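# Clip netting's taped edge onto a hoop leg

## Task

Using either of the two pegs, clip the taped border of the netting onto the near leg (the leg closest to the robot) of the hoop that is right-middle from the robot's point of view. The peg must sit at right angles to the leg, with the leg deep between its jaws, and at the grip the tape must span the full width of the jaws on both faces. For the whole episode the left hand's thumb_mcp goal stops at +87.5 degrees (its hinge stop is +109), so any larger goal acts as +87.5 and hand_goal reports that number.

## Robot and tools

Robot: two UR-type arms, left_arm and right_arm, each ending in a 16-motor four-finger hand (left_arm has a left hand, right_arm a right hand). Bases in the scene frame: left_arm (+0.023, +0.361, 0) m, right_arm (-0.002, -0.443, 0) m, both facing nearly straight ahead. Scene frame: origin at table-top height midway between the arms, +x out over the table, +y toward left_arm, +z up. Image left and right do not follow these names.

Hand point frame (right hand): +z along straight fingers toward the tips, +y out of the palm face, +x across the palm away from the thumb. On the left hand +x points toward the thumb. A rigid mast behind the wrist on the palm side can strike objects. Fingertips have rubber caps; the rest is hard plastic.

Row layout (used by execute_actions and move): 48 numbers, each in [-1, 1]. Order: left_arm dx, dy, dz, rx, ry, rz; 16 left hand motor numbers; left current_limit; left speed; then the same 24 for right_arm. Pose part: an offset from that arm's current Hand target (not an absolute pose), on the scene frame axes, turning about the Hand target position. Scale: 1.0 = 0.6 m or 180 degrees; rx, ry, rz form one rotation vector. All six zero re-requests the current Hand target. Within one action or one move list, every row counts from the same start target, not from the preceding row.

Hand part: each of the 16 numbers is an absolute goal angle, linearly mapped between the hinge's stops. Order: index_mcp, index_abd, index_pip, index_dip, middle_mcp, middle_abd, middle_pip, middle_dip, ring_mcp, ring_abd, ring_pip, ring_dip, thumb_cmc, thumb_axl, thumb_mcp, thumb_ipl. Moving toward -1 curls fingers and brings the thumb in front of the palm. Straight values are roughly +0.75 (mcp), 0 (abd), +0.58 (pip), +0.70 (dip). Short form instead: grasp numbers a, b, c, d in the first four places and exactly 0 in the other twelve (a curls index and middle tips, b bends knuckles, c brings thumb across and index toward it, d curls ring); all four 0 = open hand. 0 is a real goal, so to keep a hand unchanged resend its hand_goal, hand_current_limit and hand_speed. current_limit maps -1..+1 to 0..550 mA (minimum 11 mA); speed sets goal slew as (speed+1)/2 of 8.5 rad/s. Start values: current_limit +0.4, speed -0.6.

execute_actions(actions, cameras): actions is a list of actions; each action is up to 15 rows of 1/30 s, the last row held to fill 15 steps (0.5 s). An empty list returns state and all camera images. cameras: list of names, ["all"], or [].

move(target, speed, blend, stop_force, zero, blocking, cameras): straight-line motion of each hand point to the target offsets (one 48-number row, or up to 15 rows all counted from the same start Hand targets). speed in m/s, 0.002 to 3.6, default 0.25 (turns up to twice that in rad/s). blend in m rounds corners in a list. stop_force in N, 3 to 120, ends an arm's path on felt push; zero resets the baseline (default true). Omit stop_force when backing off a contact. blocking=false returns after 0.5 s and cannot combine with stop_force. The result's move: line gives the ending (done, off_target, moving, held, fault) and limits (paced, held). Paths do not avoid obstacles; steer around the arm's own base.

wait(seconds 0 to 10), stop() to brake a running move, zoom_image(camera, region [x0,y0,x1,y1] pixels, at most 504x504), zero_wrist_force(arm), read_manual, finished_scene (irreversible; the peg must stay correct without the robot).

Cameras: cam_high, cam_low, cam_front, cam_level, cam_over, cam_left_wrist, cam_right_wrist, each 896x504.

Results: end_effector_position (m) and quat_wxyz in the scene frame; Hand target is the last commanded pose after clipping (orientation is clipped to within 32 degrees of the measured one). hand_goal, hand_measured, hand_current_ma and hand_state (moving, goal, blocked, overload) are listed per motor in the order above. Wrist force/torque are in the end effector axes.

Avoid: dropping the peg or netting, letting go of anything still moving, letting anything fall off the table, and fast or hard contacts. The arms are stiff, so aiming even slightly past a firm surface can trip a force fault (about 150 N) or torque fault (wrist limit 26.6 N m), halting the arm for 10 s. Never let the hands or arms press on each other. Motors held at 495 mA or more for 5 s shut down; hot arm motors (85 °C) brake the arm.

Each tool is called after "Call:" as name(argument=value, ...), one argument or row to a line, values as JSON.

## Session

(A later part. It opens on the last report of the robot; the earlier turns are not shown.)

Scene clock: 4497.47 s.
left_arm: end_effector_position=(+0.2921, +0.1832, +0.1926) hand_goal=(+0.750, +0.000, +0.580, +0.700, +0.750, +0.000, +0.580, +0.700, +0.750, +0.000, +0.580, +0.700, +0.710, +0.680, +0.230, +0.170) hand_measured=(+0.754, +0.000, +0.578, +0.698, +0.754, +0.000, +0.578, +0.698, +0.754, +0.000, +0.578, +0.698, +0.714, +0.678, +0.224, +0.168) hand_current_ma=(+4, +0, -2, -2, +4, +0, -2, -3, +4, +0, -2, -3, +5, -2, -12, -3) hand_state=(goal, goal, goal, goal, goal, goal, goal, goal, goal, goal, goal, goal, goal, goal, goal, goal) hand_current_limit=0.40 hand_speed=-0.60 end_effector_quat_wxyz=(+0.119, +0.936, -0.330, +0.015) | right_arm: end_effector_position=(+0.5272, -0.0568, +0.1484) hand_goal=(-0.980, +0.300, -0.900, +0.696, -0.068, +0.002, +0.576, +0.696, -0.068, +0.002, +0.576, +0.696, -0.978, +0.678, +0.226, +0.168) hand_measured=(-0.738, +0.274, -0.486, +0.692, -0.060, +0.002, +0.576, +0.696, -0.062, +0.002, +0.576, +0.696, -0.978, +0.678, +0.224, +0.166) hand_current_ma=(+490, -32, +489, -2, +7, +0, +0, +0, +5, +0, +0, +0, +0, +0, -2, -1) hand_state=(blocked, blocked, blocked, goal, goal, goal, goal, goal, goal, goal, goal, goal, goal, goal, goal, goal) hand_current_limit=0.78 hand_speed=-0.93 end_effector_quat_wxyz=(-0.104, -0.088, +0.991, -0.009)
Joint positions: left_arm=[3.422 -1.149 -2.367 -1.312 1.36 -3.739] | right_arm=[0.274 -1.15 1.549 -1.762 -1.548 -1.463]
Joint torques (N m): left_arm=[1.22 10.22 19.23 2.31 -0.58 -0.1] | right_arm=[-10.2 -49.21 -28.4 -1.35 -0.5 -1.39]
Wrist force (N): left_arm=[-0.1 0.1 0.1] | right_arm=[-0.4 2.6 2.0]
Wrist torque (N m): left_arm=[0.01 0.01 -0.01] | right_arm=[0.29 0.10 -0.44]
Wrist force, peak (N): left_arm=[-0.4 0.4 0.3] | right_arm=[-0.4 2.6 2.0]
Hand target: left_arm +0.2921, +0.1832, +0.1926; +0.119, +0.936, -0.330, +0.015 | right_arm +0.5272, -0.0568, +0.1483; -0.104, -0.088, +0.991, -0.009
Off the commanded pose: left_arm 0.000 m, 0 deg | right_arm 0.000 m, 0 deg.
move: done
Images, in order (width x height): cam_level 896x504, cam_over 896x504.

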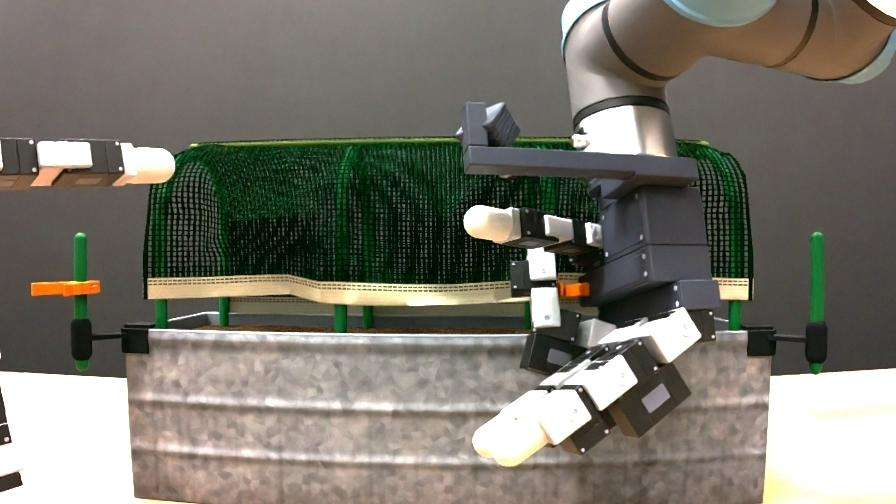

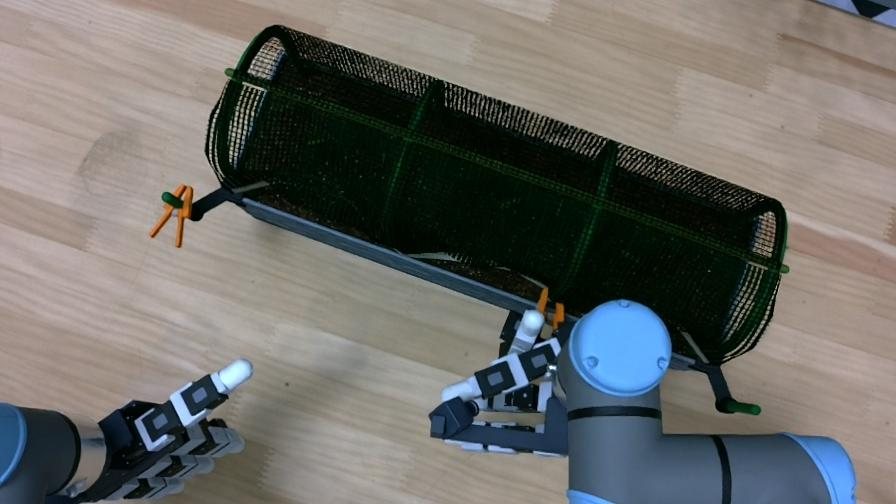

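Call:
wait(
  seconds=0.1,
  cameras=["cam_front", "cam_right_wrist"],
)

Call:
zoom_image(
  camera="cam_front",
  region=[480, 250, 540, 310],
)

Call:
zoom_image(
  camera="cam_right_wrist",
  region=[596, 380, 896, 504],
)

Scene clock: 4515.87 s.
left_arm: end_effector_position=(+0.2921, +0.1832, +0.1926) hand_goal=(+0.750, +0.000, +0.580, +0.700, +0.750, +0.000, +0.580, +0.700, +0.750, +0.000, +0.580, +0.700, +0.710, +0.680, +0.230, +0.170) hand_measured=(+0.754, +0.000, +0.578, +0.698, +0.754, +0.000, +0.578, +0.698, +0.754, +0.000, +0.578, +0.698, +0.714, +0.678, +0.224, +0.168) hand_current_ma=(+4, +0, -2, -2, +4, +0, -2, -3, +4, +0, -2, -3, +5, -2, -12, -3) hand_state=(goal, goal, goal, goal, goal, goal, goal, goal, goal, goal, goal, goal, goal, goal, goal, goal) hand_current_limit=0.40 hand_speed=-0.60 end_effector_quat_wxyz=(+0.119, +0.936, -0.330, +0.015) | right_arm: end_effector_position=(+0.5272, -0.0568, +0.1483) hand_goal=(-0.980, +0.300, -0.900, +0.696, -0.068, +0.002, +0.576, +0.696, -0.068, +0.002, +0.576, +0.696, -0.978, +0.678, +0.226, +0.168) hand_measured=(-0.738, +0.274, -0.486, +0.692, -0.060, +0.002, +0.576, +0.696, -0.062, +0.002, +0.576, +0.696, -0.978, +0.678, +0.224, +0.166) hand_current_ma=(+489, -32, +490, -2, +7, +0, +0, +0, +5, +0, +0, +0, +0, +0, -2, -1) hand_state=(blocked, blocked, blocked, goal, goal, goal, goal, goal, goal, goal, goal, goal, goal, goal, goal, goal) hand_current_limit=0.78 hand_speed=-0.93 end_effector_quat_wxyz=(-0.104, -0.088, +0.991, -0.009)
Joint positions: left_arm=[3.422 -1.149 -2.367 -1.312 1.36 -3.739] | right_arm=[0.274 -1.15 1.549 -1.762 -1.548 -1.463]
Joint torques (N m): left_arm=[2.01 10.21 19.23 2.25 -0.59 -0.16] | right_arm=[-9.39 -33.37 -17.82 -3.84 -0.57 -1.36]
Wrist force (N): left_arm=[-0.2 0.1 0.3] | right_arm=[-0.3 2.5 1.4]
Wrist torque (N m): left_arm=[0.00 0.03 -0.02] | right_arm=[0.33 0.09 -0.43]
Wrist force, peak (N): left_arm=[-0.2 0.3 0.5] | right_arm=[-0.3 2.7 2.0]
Hand target: left_arm +0.2921, +0.1832, +0.1926; +0.119, +0.936, -0.330, +0.015 | right_arm +0.5272, -0.0568, +0.1483; -0.104, -0.088, +0.991, -0.009
Off the commanded pose: left_arm 0.000 m, 0 deg | right_arm 0.000 m, 0 deg.
wait: 0.10 s; at rest from the start
Images, in order (width x height): cam_front 896x504, cam_right_wrist 896x504.

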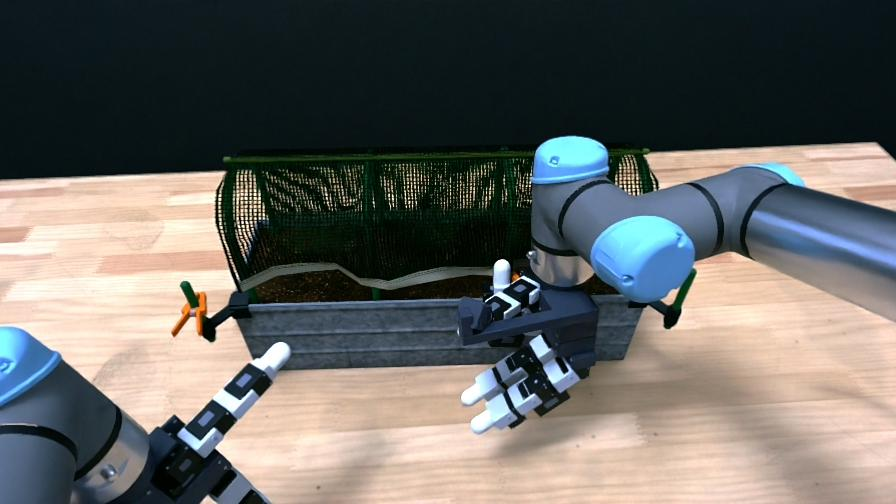

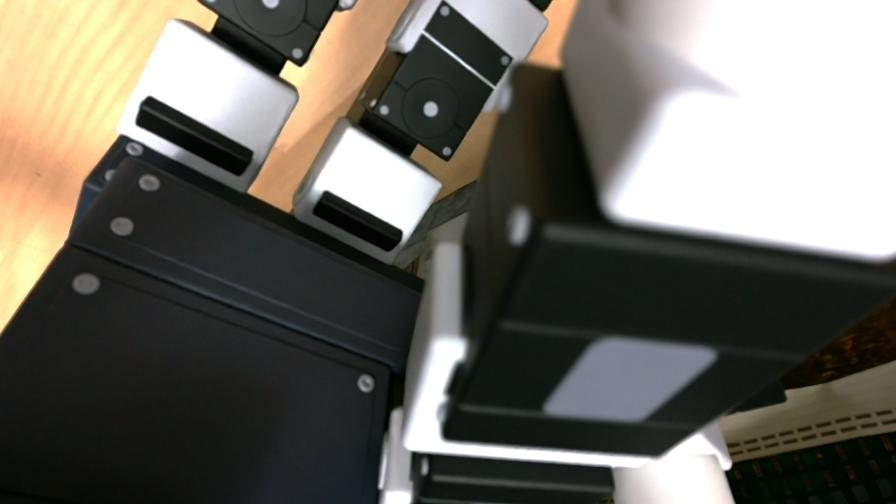

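Scaled by 8.400.

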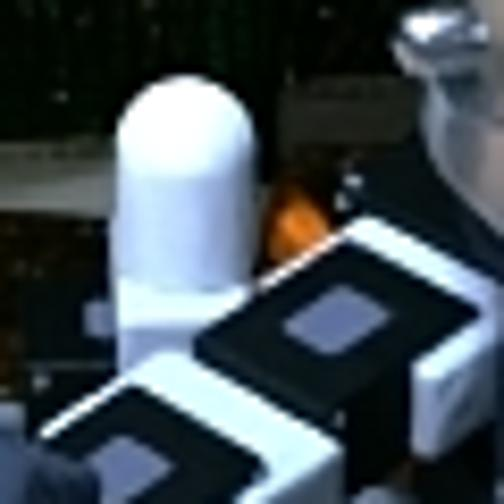

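Scaled by 1.680.

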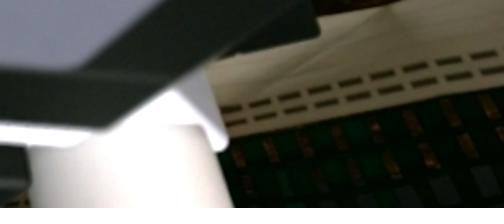

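Call:
move(
  target=[0,0,0,0,0,0,0,0,0,0,0,0,0,0,0,0,0,0,0,0,0,0,0.4,-0.6,0.005,0.0004,0,0,0,0,-0.980,0.300,-0.90,0.696,-0.068,0.002,0.576,0.696,-0.068,0.002,0.576,0.696,-0.978,0.678,0.226,0.168,0.78,-0.93],
  speed=0.005,
  stop_force=9,
  cameras=["cam_level", "cam_over"],
)

Call:
zoom_image(
  camera="cam_over",
  region=[500, 260, 600, 360],
)

Call:
zoom_image(
  camera="cam_level",
  region=[530, 262, 600, 322],
)

Scene clock: 4532.33 s.
left_arm: end_effector_position=(+0.2921, +0.1832, +0.1926) hand_goal=(+0.750, +0.000, +0.580, +0.700, +0.750, +0.000, +0.580, +0.700, +0.750, +0.000, +0.580, +0.700, +0.710, +0.680, +0.230, +0.170) hand_measured=(+0.754, +0.000, +0.578, +0.698, +0.754, +0.000, +0.578, +0.698, +0.754, +0.000, +0.578, +0.698, +0.714, +0.678, +0.224, +0.168) hand_current_ma=(+4, +0, -2, -2, +4, +0, -2, -3, +4, +0, -2, -3, +5, -2, -12, -3) hand_state=(goal, goal, goal, goal, goal, goal, goal, goal, goal, goal, goal, goal, goal, goal, goal, goal) hand_current_limit=0.40 hand_speed=-0.60 end_effector_quat_wxyz=(+0.119, +0.936, -0.330, +0.015) | right_arm: end_effector_position=(+0.5302, -0.0566, +0.1483) hand_goal=(-0.980, +0.300, -0.900, +0.696, -0.068, +0.002, +0.576, +0.696, -0.068, +0.002, +0.576, +0.696, -0.978, +0.678, +0.226, +0.168) hand_measured=(-0.738, +0.262, -0.502, +0.692, -0.060, +0.002, +0.576, +0.696, -0.062, +0.002, +0.576, +0.696, -0.978, +0.678, +0.224, +0.166) hand_current_ma=(+490, -58, +490, -3, +7, +0, +0, +0, +5, +0, +0, +0, +0, +0, -2, -1) hand_state=(blocked, blocked, blocked, goal, goal, goal, goal, goal, goal, goal, goal, goal, goal, goal, goal, goal) hand_current_limit=0.78 hand_speed=-0.93 end_effector_quat_wxyz=(-0.104, -0.088, +0.991, -0.009)
Joint positions: left_arm=[3.422 -1.149 -2.367 -1.312 1.36 -3.739] | right_arm=[0.273 -1.144 1.54 -1.759 -1.548 -1.464]
Joint torques (N m): left_arm=[1.53 10.17 19.17 2.3 -0.59 -0.17] | right_arm=[-12.5 -50.09 -19.95 -3.21 -2.02 -0.57]
Wrist force (N): left_arm=[0.0 0.1 0.3] | right_arm=[5.0 4.2 1.7]
Wrist torque (N m): left_arm=[-0.01 0.01 -0.01] | right_arm=[0.42 -0.24 -0.12]
Wrist force, peak (N): left_arm=[-0.1 0.5 0.3] | right_arm=[5.4 4.4 1.6]
Hand target: left_arm +0.2921, +0.1832, +0.1926; +0.119, +0.936, -0.330, +0.015 | right_arm +0.5302, -0.0566, +0.1483; -0.104, -0.088, +0.991, -0.009
Off the commanded pose: left_arm 0.000 m, 0 deg | right_arm 0.000 m, 0 deg.
move: done
Images, in order (width x height): cam_level 896x504, cam_over 896x504.

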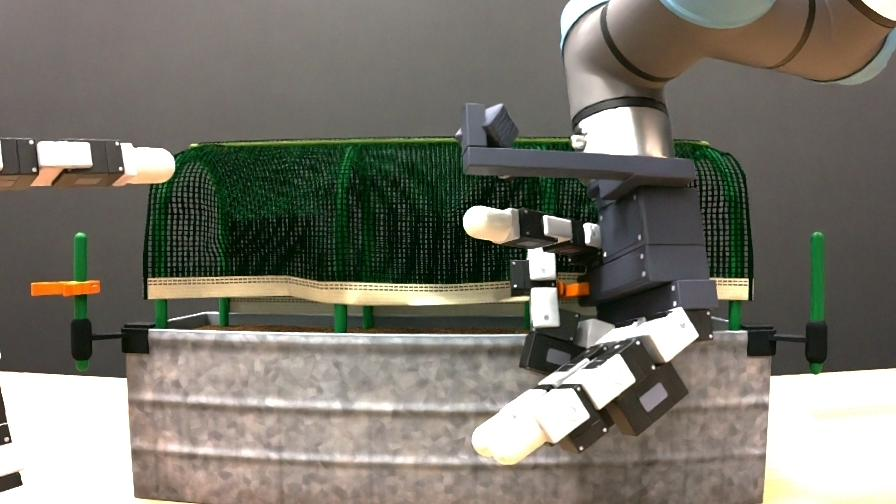

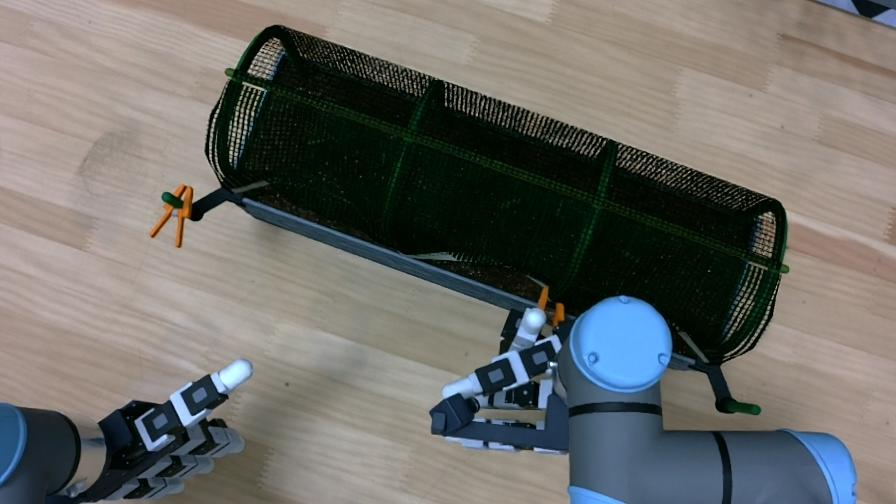

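Scaled by 5.040.

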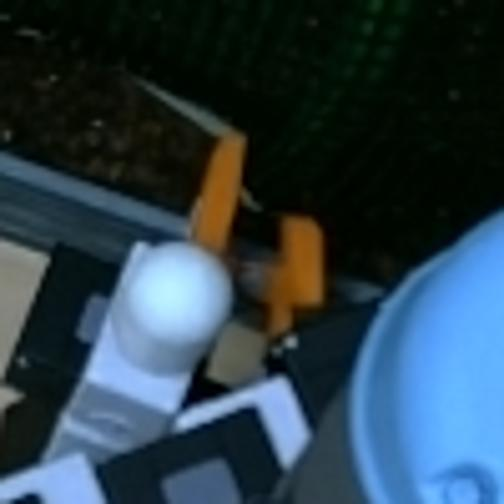

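Scaled by 7.200.

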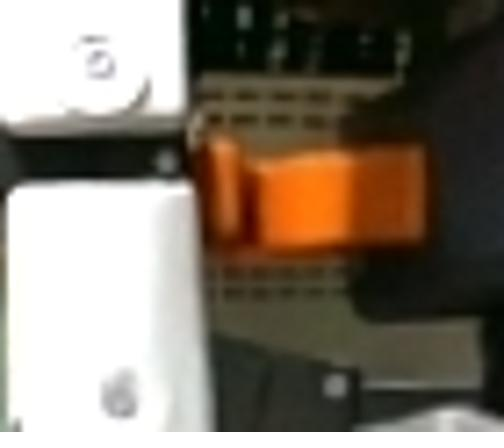

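Call:
move(
  target=[
    [0,0,0,0,0,0,0,0,0,0,0,0,0,0,0,0,0,0,0,0,0,0,0.4,-0.6,0,0,0,0,0,0,-0.920,0.300,-0.64,0.696,-0.068,0.002,0.576,0.696,-0.068,0.002,0.576,0.696,-0.978,0.678,0.226,0.168,0.76,-0.95],
    [0,0,0,0,0,0,0,0,0,0,0,0,0,0,0,0,0,0,0,0,0,0,0.4,-0.6,0,0,0,0,0,0,-0.840,0.300,-0.56,0.696,-0.068,0.002,0.576,0.696,-0.068,0.002,0.576,0.696,-0.978,0.678,0.226,0.168,0.76,-0.95],
    [0,0,0,0,0,0,0,0,0,0,0,0,0,0,0,0,0,0,0,0,0,0,0.4,-0.6,0,0,0,0,0,0,-0.790,0.300,-0.50,0.696,-0.068,0.002,0.576,0.696,-0.068,0.002,0.576,0.696,-0.978,0.678,0.226,0.168,0.76,-0.95],
    [0,0,0,0,0,0,0,0,0,0,0,0,0,0,0,0,0,0,0,0,0,0,0.4,-0.6,0,0,0,0,0,0,-0.760,0.300,-0.45,0.696,-0.068,0.002,0.576,0.696,-0.068,0.002,0.576,0.696,-0.978,0.678,0.226,0.168,0.76,-0.95],
  ],
  speed=0.05,
  cameras=["cam_level", "cam_over"],
)

Call:
zoom_image(
  camera="cam_over",
  region=[500, 260, 600, 360],
)

Call:
zoom_image(
  camera="cam_level",
  region=[530, 262, 600, 322],
)

Scene clock: 4563.33 s.
left_arm: end_effector_position=(+0.2921, +0.1832, +0.1926) hand_goal=(+0.750, +0.000, +0.580, +0.700, +0.750, +0.000, +0.580, +0.700, +0.750, +0.000, +0.580, +0.700, +0.710, +0.680, +0.230, +0.170) hand_measured=(+0.754, +0.000, +0.578, +0.698, +0.754, +0.000, +0.578, +0.698, +0.754, +0.000, +0.578, +0.698, +0.714, +0.678, +0.224, +0.168) hand_current_ma=(+4, +0, -2, -2, +4, +0, -2, -3, +4, +0, -2, -3, +5, -2, -12, -3) hand_state=(goal, goal, goal, goal, goal, goal, goal, goal, goal, goal, goal, goal, goal, goal, goal, goal) hand_current_limit=0.40 hand_speed=-0.60 end_effector_quat_wxyz=(+0.119, +0.936, -0.330, +0.015) | right_arm: end_effector_position=(+0.5302, -0.0566, +0.1483) hand_goal=(-0.760, +0.300, -0.450, +0.696, -0.068, +0.002, +0.576, +0.696, -0.068, +0.002, +0.576, +0.696, -0.978, +0.678, +0.226, +0.168) hand_measured=(-0.726, +0.288, -0.444, +0.692, -0.060, +0.002, +0.576, +0.696, -0.062, +0.002, +0.576, +0.696, -0.978, +0.678, +0.224, +0.166) hand_current_ma=(+65, -10, +4, -2, +7, +0, +0, +0, +5, +0, +0, +0, +0, +0, -2, -1) hand_state=(blocked, goal, goal, goal, goal, goal, goal, goal, goal, goal, goal, goal, goal, goal, goal, goal) hand_current_limit=0.76 hand_speed=-0.95 end_effector_quat_wxyz=(-0.104, -0.088, +0.991, -0.009)
Joint positions: left_arm=[3.422 -1.149 -2.367 -1.312 1.36 -3.739] | right_arm=[0.273 -1.144 1.54 -1.759 -1.548 -1.464]
Joint torques (N m): left_arm=[1.75 10.42 19.06 2.35 -0.57 -0.17] | right_arm=[5.28 -51.88 -15.46 -3.79 -0.55 1.86]
Wrist force (N): left_arm=[-0.1 0.3 0.2] | right_arm=[0.1 -1.0 1.3]
Wrist torque (N m): left_arm=[0.01 0.01 -0.01] | right_arm=[0.04 0.02 -0.07]
Wrist force, peak (N): left_arm=[-0.3 0.5 0.4] | right_arm=[5.4 4.2 2.4]
Hand target: left_arm +0.2921, +0.1832, +0.1926; +0.119, +0.936, -0.330, +0.015 | right_arm +0.5302, -0.0566, +0.1483; -0.104, -0.088, +0.991, -0.009
Off the commanded pose: left_arm 0.000 m, 0 deg | right_arm 0.000 m, 0 deg.
move: done
Images, in order (width x height): cam_level 896x504, cam_over 896x504.

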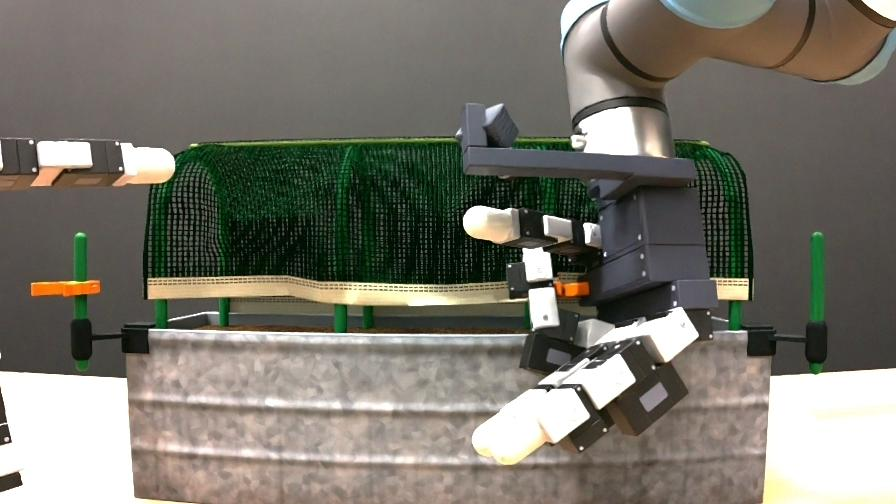

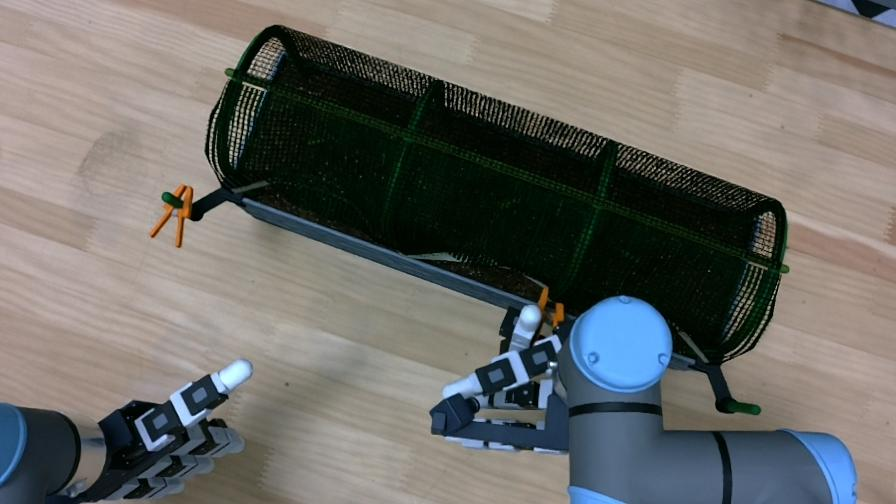

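Scaled by 5.040.

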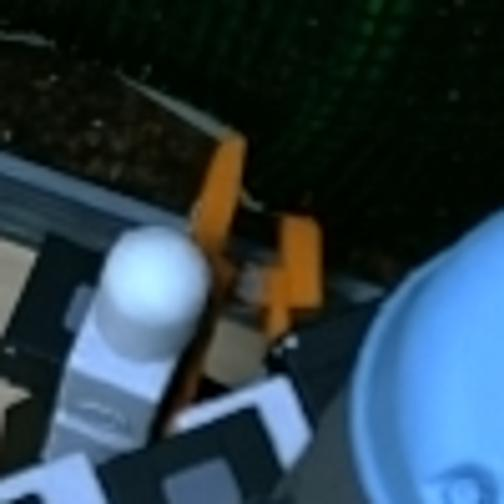

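Scaled by 7.200.

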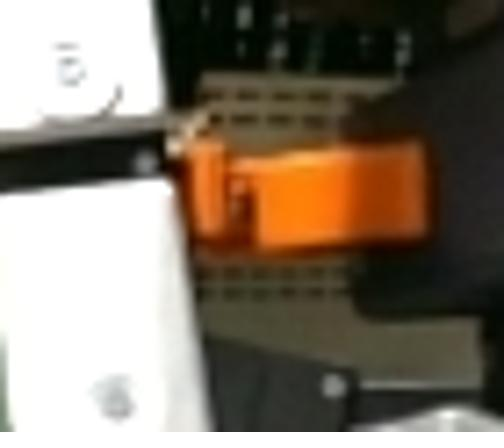

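Call:
move(
  target=[
    [0,0,0,0,0,0,0,0,0,0,0,0,0,0,0,0,0,0,0,0,0,0,0.4,-0.6,0,0,0,0,0,0,-0.745,0.300,-0.42,0.696,-0.068,0.002,0.576,0.696,-0.068,0.002,0.576,0.696,-0.978,0.678,0.226,0.168,0.6,-0.95],
    [0,0,0,0,0,0,0,0,0,0,0,0,0,0,0,0,0,0,0,0,0,0,0.4,-0.6,0,0,0,0,0,0,-0.730,0.300,-0.36,0.696,-0.068,0.002,0.576,0.696,-0.068,0.002,0.576,0.696,-0.978,0.678,0.226,0.168,0.6,-0.95],
    [0,0,0,0,0,0,0,0,0,0,0,0,0,0,0,0,0,0,0,0,0,0,0.4,-0.6,0,0,0,0,0,0,-0.720,0.300,-0.10,0.696,-0.068,0.002,0.576,0.696,-0.068,0.002,0.576,0.696,-0.978,0.678,0.226,0.168,0.6,-0.90],
  ],
  speed=0.05,
  cameras=["cam_level", "cam_over"],
)

Call:
zoom_image(
  camera="cam_over",
  region=[500, 260, 600, 360],
)

Call:
zoom_image(
  camera="cam_level",
  region=[530, 262, 600, 322],
)

Scene clock: 4581.83 s.
left_arm: end_effector_position=(+0.2921, +0.1832, +0.1926) hand_goal=(+0.750, +0.000, +0.580, +0.700, +0.750, +0.000, +0.580, +0.700, +0.750, +0.000, +0.580, +0.700, +0.710, +0.680, +0.230, +0.170) hand_measured=(+0.754, +0.000, +0.578, +0.698, +0.754, +0.000, +0.578, +0.698, +0.754, +0.000, +0.578, +0.698, +0.714, +0.678, +0.224, +0.168) hand_current_ma=(+4, +0, -2, -2, +4, +0, -2, -3, +4, +0, -2, -3, +5, -2, -12, -3) hand_state=(goal, goal, goal, goal, goal, goal, goal, goal, goal, goal, goal, goal, goal, goal, goal, goal) hand_current_limit=0.40 hand_speed=-0.60 end_effector_quat_wxyz=(+0.119, +0.936, -0.330, +0.015) | right_arm: end_effector_position=(+0.5302, -0.0566, +0.1483) hand_goal=(-0.720, +0.300, -0.100, +0.696, -0.068, +0.002, +0.576, +0.696, -0.068, +0.002, +0.576, +0.696, -0.978, +0.678, +0.226, +0.168) hand_measured=(-0.714, +0.298, -0.102, +0.694, -0.060, +0.002, +0.576, +0.696, -0.062, +0.002, +0.576, +0.696, -0.978, +0.678, +0.224, +0.166) hand_current_ma=(+5, -1, -1, -1, +7, +0, +0, +0, +5, +0, +0, +0, +0, +0, -2, -1) hand_state=(goal, goal, goal, goal, goal, goal, goal, goal, goal, goal, goal, goal, goal, goal, goal, goal) hand_current_limit=0.60 hand_speed=-0.90 end_effector_quat_wxyz=(-0.104, -0.088, +0.991, -0.009)
Joint positions: left_arm=[3.422 -1.149 -2.367 -1.312 1.36 -3.739] | right_arm=[0.273 -1.144 1.54 -1.759 -1.548 -1.464]
Joint torques (N m): left_arm=[1.01 10.17 19.16 2.39 -0.54 -0.11] | right_arm=[9.34 -50.11 -16.31 -0.84 1.84 -0.08]
Wrist force (N): left_arm=[-0.1 0.2 0.4] | right_arm=[-0.2 -1.8 0.7]
Wrist torque (N m): left_arm=[-0.01 0.03 -0.01] | right_arm=[0.03 0.02 -0.04]
Wrist force, peak (N): left_arm=[-0.1 0.3 0.4] | right_arm=[-0.3 -2.0 1.0]
Hand target: left_arm +0.2921, +0.1832, +0.1926; +0.119, +0.936, -0.330, +0.015 | right_arm +0.5302, -0.0566, +0.1483; -0.104, -0.088, +0.991, -0.009
Off the commanded pose: left_arm 0.000 m, 0 deg | right_arm 0.000 m, 0 deg.
move: done
Images, in order (width x height): cam_level 896x504, cam_over 896x504.

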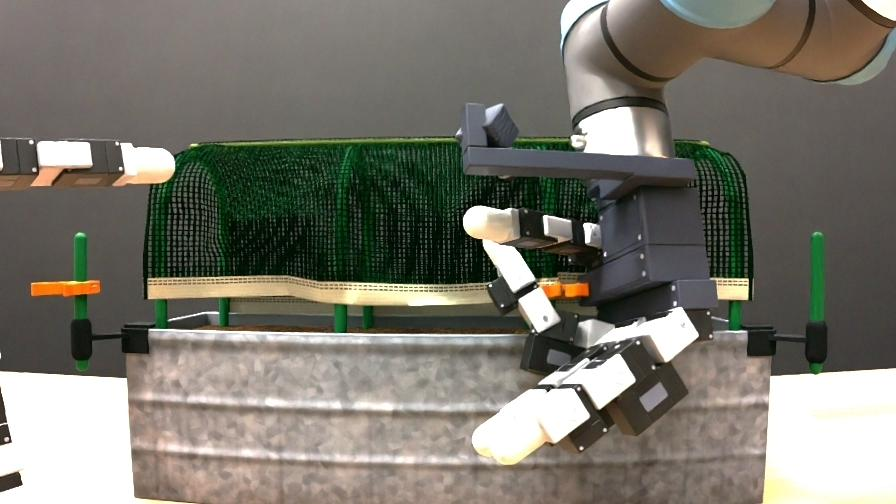

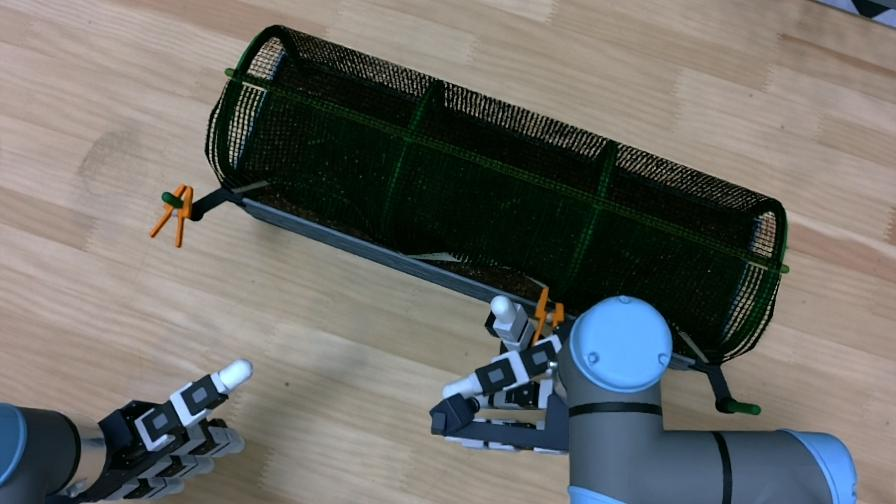

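Scaled by 5.040.

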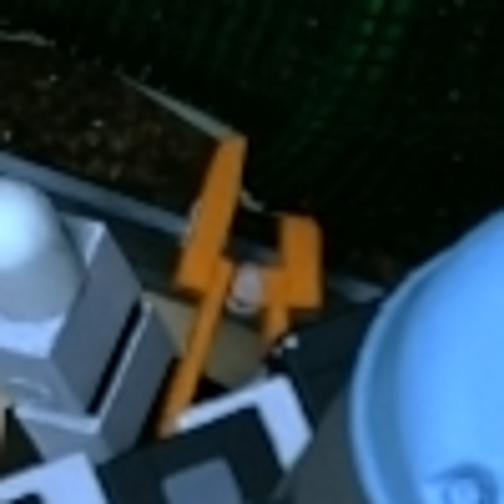

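Scaled by 7.200.

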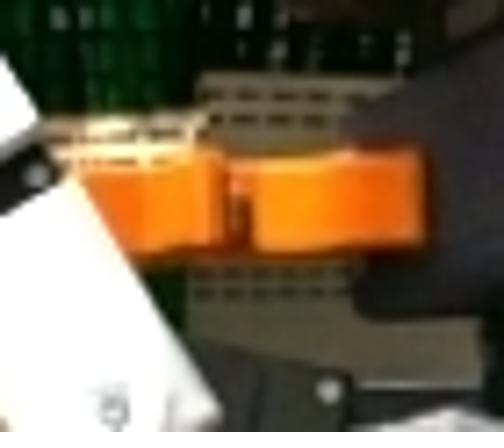

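Call:
move(
  target=[
    [0,0,0,0,0,0,0,0,0,0,0,0,0,0,0,0,0,0,0,0,0,0,0.4,-0.6,0,0,0,0,0,0,-0.700,0.300,0.30,0.696,-0.068,0.002,0.576,0.696,-0.068,0.002,0.576,0.696,-0.978,0.678,0.226,0.168,0.5,-0.85],
    [0,0,0,0,0,0,0,0,0,0,0,0,0,0,0,0,0,0,0,0,0,0,0.4,-0.6,0,0,0,0,0,0,-0.300,0.200,0.40,0.696,-0.068,0.002,0.576,0.696,-0.068,0.002,0.576,0.696,-0.978,0.678,0.226,0.168,0.5,-0.85],
    [0,0,0,0,0,0,0,0,0,0,0,0,0,0,0,0,0,0,0,0,0,0,0.4,-0.6,0.0009,-0.0055,0,0,0,0,-0.300,0.200,0.40,0.696,-0.068,0.002,0.576,0.696,-0.068,0.002,0.576,0.696,-0.978,0.678,0.226,0.168,0.5,-0.85],
  ],
  speed=0.01,
  cameras=["cam_level", "cam_over"],
)

Call:
zoom_image(
  camera="cam_over",
  region=[500, 260, 600, 360],
)

Call:
zoom_image(
  camera="cam_level",
  region=[530, 262, 600, 322],
)

Scene clock: 4632.00 s.
left_arm: end_effector_position=(+0.2921, +0.1832, +0.1926) hand_goal=(+0.750, +0.000, +0.580, +0.700, +0.750, +0.000, +0.580, +0.700, +0.750, +0.000, +0.580, +0.700, +0.710, +0.680, +0.230, +0.170) hand_measured=(+0.754, +0.000, +0.578, +0.698, +0.754, +0.000, +0.578, +0.698, +0.754, +0.000, +0.578, +0.698, +0.714, +0.678, +0.224, +0.168) hand_current_ma=(+4, +0, -2, -2, +4, +0, -2, -3, +4, +0, -2, -3, +5, -2, -12, -3) hand_state=(goal, goal, goal, goal, goal, goal, goal, goal, goal, goal, goal, goal, goal, goal, goal, goal) hand_current_limit=0.40 hand_speed=-0.60 end_effector_quat_wxyz=(+0.119, +0.936, -0.330, +0.015) | right_arm: end_effector_position=(+0.5308, -0.0599, +0.1483) hand_goal=(-0.300, +0.200, +0.400, +0.696, -0.068, +0.002, +0.576, +0.696, -0.068, +0.002, +0.576, +0.696, -0.978, +0.678, +0.226, +0.168) hand_measured=(-0.294, +0.204, +0.400, +0.694, -0.060, +0.002, +0.576, +0.696, -0.062, +0.002, +0.576, +0.696, -0.978, +0.678, +0.224, +0.166) hand_current_ma=(+6, +2, +0, -1, +7, +0, +0, +0, +5, +0, +0, +0, +0, +0, -2, -1) hand_state=(goal, goal, goal, goal, goal, goal, goal, goal, goal, goal, goal, goal, goal, goal, goal, goal) hand_current_limit=0.50 hand_speed=-0.85 end_effector_quat_wxyz=(-0.104, -0.088, +0.991, -0.009)
Joint positions: left_arm=[3.422 -1.149 -2.367 -1.312 1.36 -3.739] | right_arm=[0.268 -1.146 1.543 -1.76 -1.549 -1.469]
Joint torques (N m): left_arm=[1.88 11.02 19.22 2.31 -0.58 -0.23] | right_arm=[-3.16 -46.84 -16.57 -3.61 -0.85 -0.98]
Wrist force (N): left_arm=[0.0 0.2 0.2] | right_arm=[-0.4 -1.4 0.7]
Wrist torque (N m): left_arm=[0.00 0.01 0.00] | right_arm=[0.06 0.04 0.01]
Wrist force, peak (N): left_arm=[-0.2 0.3 0.4] | right_arm=[0.0 -2.3 1.0]
Hand target: left_arm +0.2921, +0.1832, +0.1926; +0.119, +0.936, -0.330, +0.015 | right_arm +0.5308, -0.0599, +0.1483; -0.104, -0.088, +0.991, -0.009
Off the commanded pose: left_arm 0.000 m, 0 deg | right_arm 0.000 m, 0 deg.
move: done
Images, in order (width x height): cam_level 896x504, cam_over 896x504.

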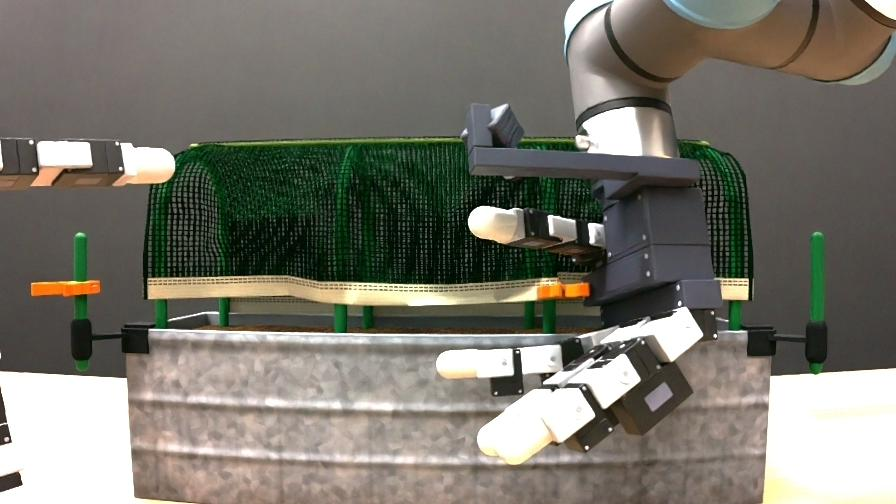

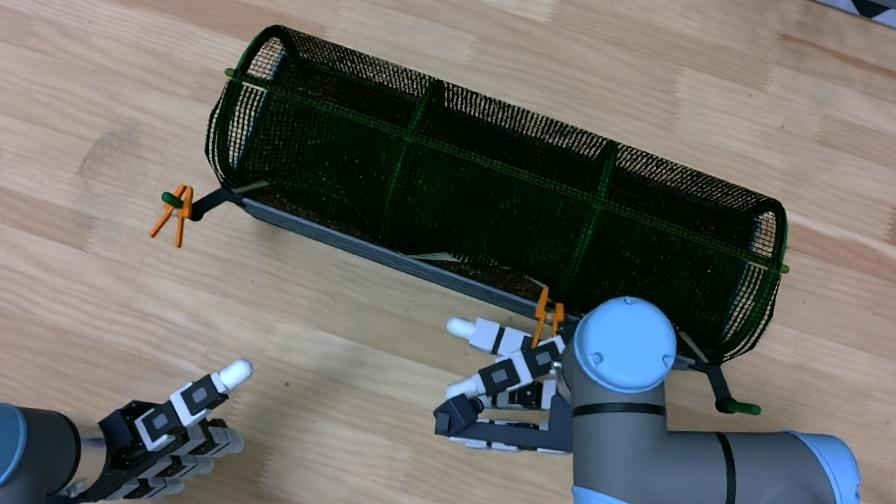

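Scaled by 5.040.

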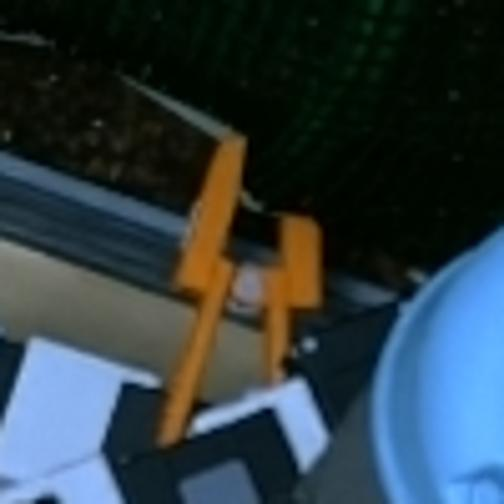

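Scaled by 7.200.

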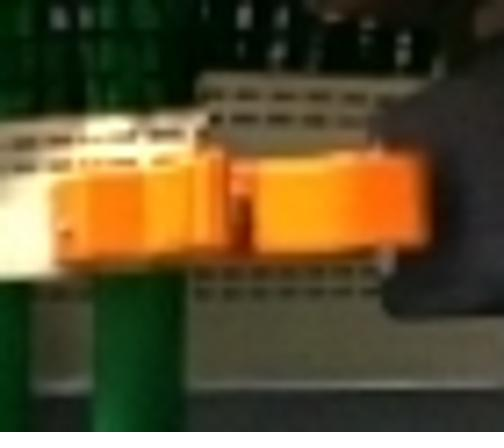

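Call:
move(
  target=[
    [0,0,0,0,0,0,0,0,0,0,0,0,0,0,0,0,0,0,0,0,0,0,0.4,-0.6,-0.03,-0.0125,0,0,0,0,-0.300,0.200,0.40,0.696,-0.068,0.002,0.576,0.696,-0.068,0.002,0.576,0.696,-0.978,0.678,0.226,0.168,0.5,-0.85],
    [0,0,0,0,0,0,0,0,0,0,0,0,0,0,0,0,0,0,0,0,0,0,0.4,-0.6,-0.17,-0.05,0,0,0,0,-0.300,0.200,0.40,0.696,-0.068,0.002,0.576,0.696,-0.068,0.002,0.576,0.696,-0.978,0.678,0.226,0.168,0.5,-0.85],
  ],
  speed=[0.02,0.06],
  blend=[0.005,0],
  cameras=["cam_level", "cam_over", "cam_front", "cam_low", "cam_right_wrist"],
)

Call:
zoom_image(
  camera="cam_over",
  region=[520, 270, 580, 330],
)

Call:
zoom_image(
  camera="cam_level",
  region=[530, 262, 600, 322],
)

Call:
zoom_image(
  camera="cam_front",
  region=[470, 250, 540, 310],
)

Call:
zoom_image(
  camera="cam_low",
  region=[400, 195, 445, 225],
)

Scene clock: 4669.13 s.
left_arm: end_effector_position=(+0.2921, +0.1832, +0.1926) hand_goal=(+0.750, +0.000, +0.580, +0.700, +0.750, +0.000, +0.580, +0.700, +0.750, +0.000, +0.580, +0.700, +0.710, +0.680, +0.230, +0.170) hand_measured=(+0.754, +0.000, +0.578, +0.698, +0.754, +0.000, +0.578, +0.698, +0.754, +0.000, +0.578, +0.698, +0.714, +0.678, +0.224, +0.168) hand_current_ma=(+4, +0, -2, -2, +4, +0, -2, -3, +4, +0, -2, -3, +5, -2, -12, -3) hand_state=(goal, goal, goal, goal, goal, goal, goal, goal, goal, goal, goal, goal, goal, goal, goal, goal) hand_current_limit=0.40 hand_speed=-0.60 end_effector_quat_wxyz=(+0.119, +0.936, -0.330, +0.015) | right_arm: end_effector_position=(+0.4288, -0.0898, +0.1483) hand_goal=(-0.300, +0.200, +0.400, +0.696, -0.068, +0.002, +0.576, +0.696, -0.068, +0.002, +0.576, +0.696, -0.978, +0.678, +0.226, +0.168) hand_measured=(-0.294, +0.204, +0.400, +0.694, -0.060, +0.002, +0.576, +0.696, -0.062, +0.002, +0.576, +0.696, -0.978, +0.678, +0.224, +0.166) hand_current_ma=(+6, +2, +0, -1, +7, +0, +0, +0, +5, +0, +0, +0, +0, +0, -2, -1) hand_state=(goal, goal, goal, goal, goal, goal, goal, goal, goal, goal, goal, goal, goal, goal, goal, goal) hand_current_limit=0.50 hand_speed=-0.85 end_effector_quat_wxyz=(-0.104, -0.088, +0.991, -0.009) end_effector_velocity=(+0.002, +0.000, +0.000) end_effector_angular_velocity=(+0.000, +0.001, +0.000)
Joint positions: left_arm=[3.422 -1.149 -2.367 -1.312 1.36 -3.739] | right_arm=[0.267 -1.376 1.856 -1.844 -1.549 -1.47]
Joint velocities: left_arm=[within noise] | right_arm=[-0.001 0.003 -0.005 0.003 0 0]
Joint torques (N m): left_arm=[1.26 10.9 18.85 2.33 -0.53 -0.2] | right_arm=[6.61 -19.58 -33.66 -0.32 2.13 1.31]
Wrist force (N): left_arm=[-0.1 0.1 0.3] | right_arm=[-0.4 -1.6 0.8]
Wrist torque (N m): left_arm=[-0.02 0.02 -0.01] | right_arm=[0.04 0.05 -0.21]
Wrist force, peak (N): left_arm=[-0.2 0.4 0.3] | right_arm=[-0.4 -2.2 1.2]
Hand target: left_arm +0.2921, +0.1832, +0.1926; +0.119, +0.936, -0.330, +0.015 | right_arm +0.4288, -0.0899, +0.1483; -0.104, -0.088, +0.991, -0.009
Off the commanded pose: left_arm 0.000 m, 0 deg | right_arm 0.000 m, 0 deg.
move: done
Images, in order (width x height): cam_low 896x504, cam_front 896x504, cam_level 896x504, cam_over 896x504, cam_right_wrist 896x504.

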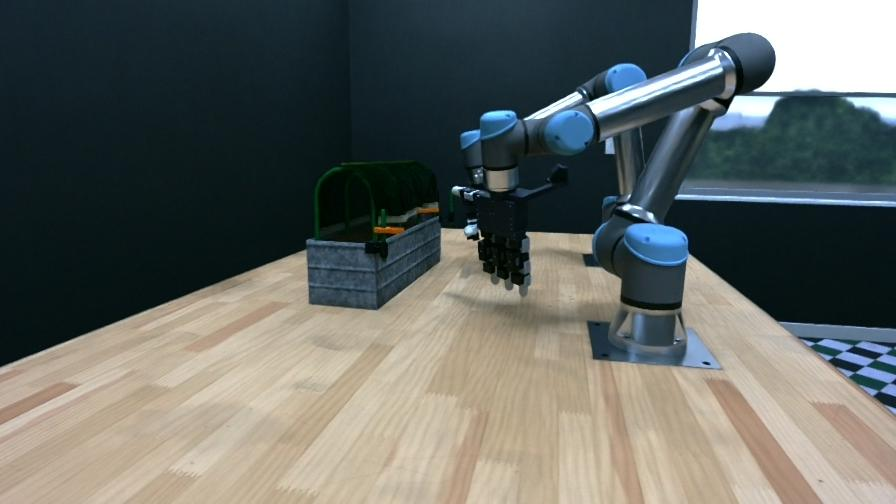

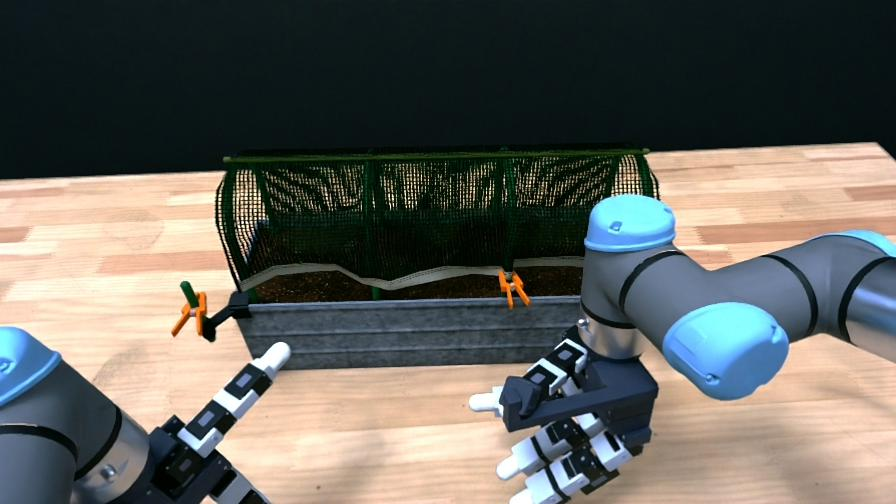

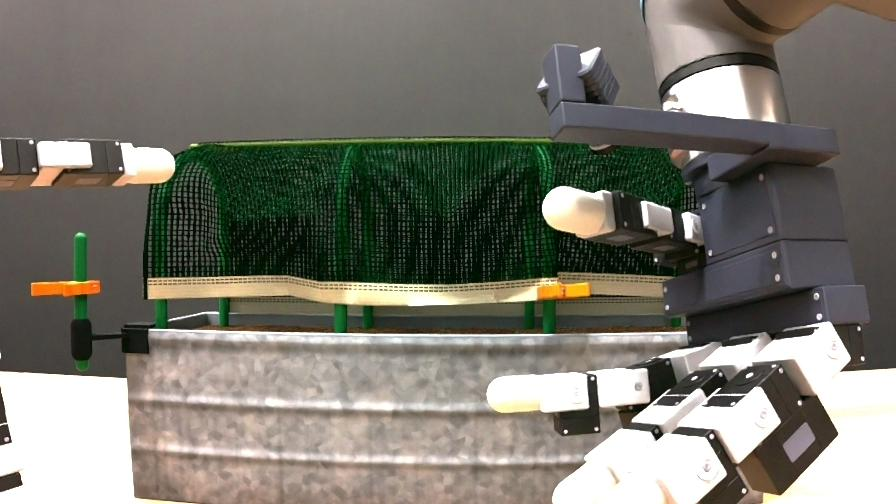

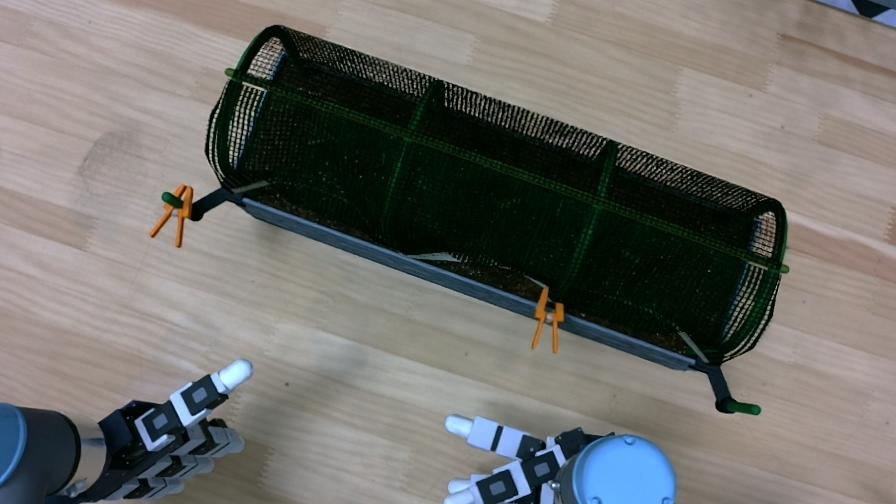

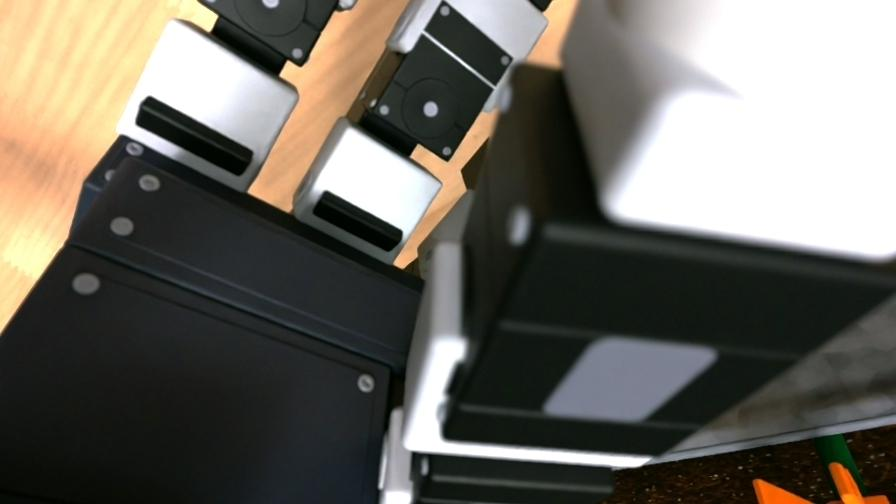

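Scaled by 8.400.

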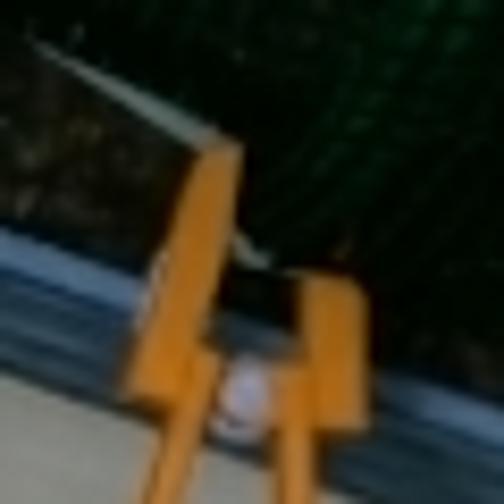

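Scaled by 7.200.

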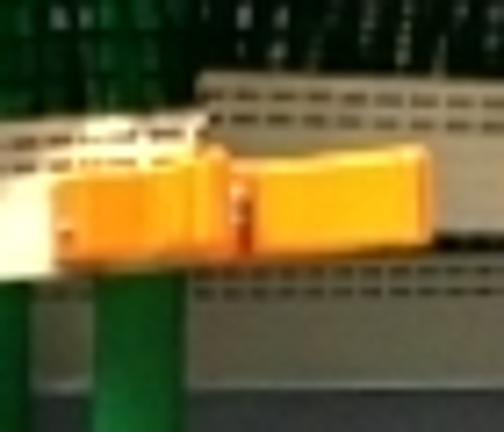

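Scaled by 7.200.

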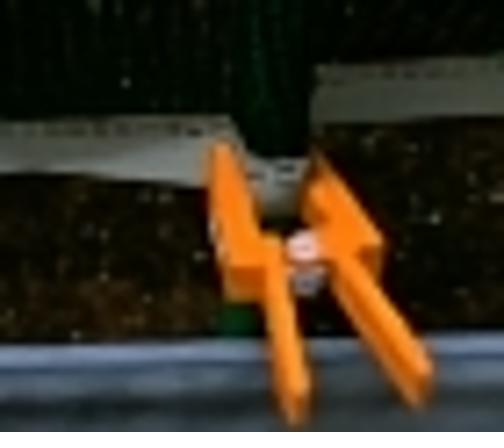

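Scaled by 11.200.

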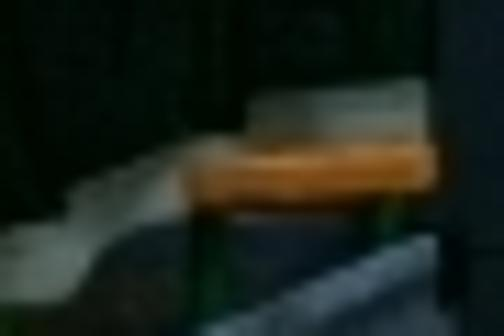

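Call:
zoom_image(
  camera="cam_over",
  region=[140, 180, 200, 250],
)

Call:
zoom_image(
  camera="cam_front",
  region=[160, 270, 230, 340],
)

Call:
zoom_image(
  camera="cam_over",
  region=[515, 275, 575, 355],
)

Call:
zoom_image(
  camera="cam_front",
  region=[490, 260, 540, 310],
)

Scaled by 7.200.

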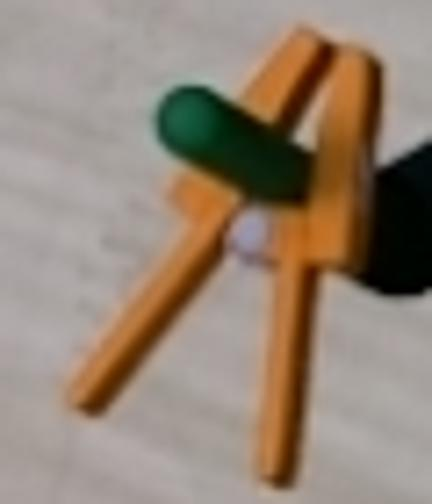

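Scaled by 7.200.

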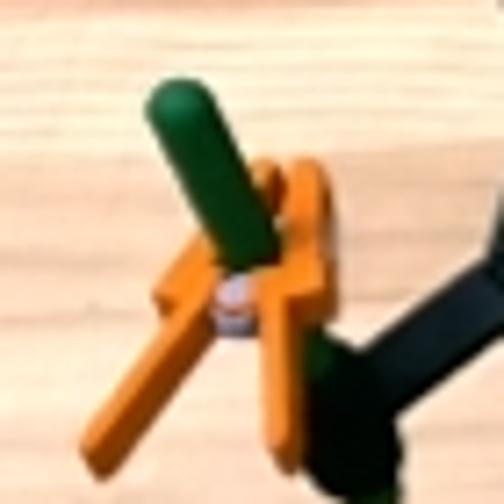

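Scaled by 6.300.

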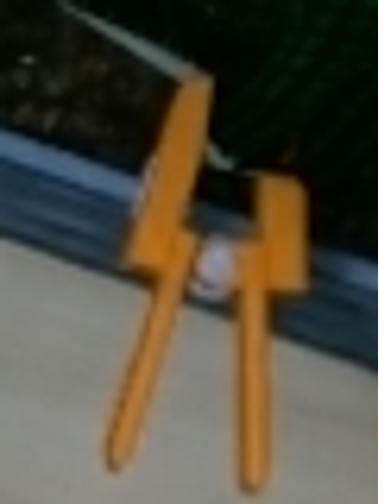

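Scaled by 10.080.

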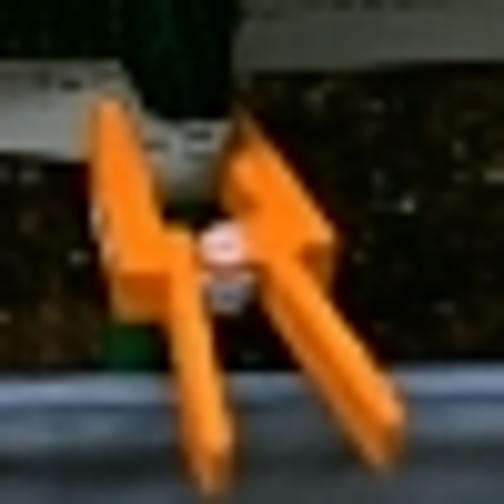

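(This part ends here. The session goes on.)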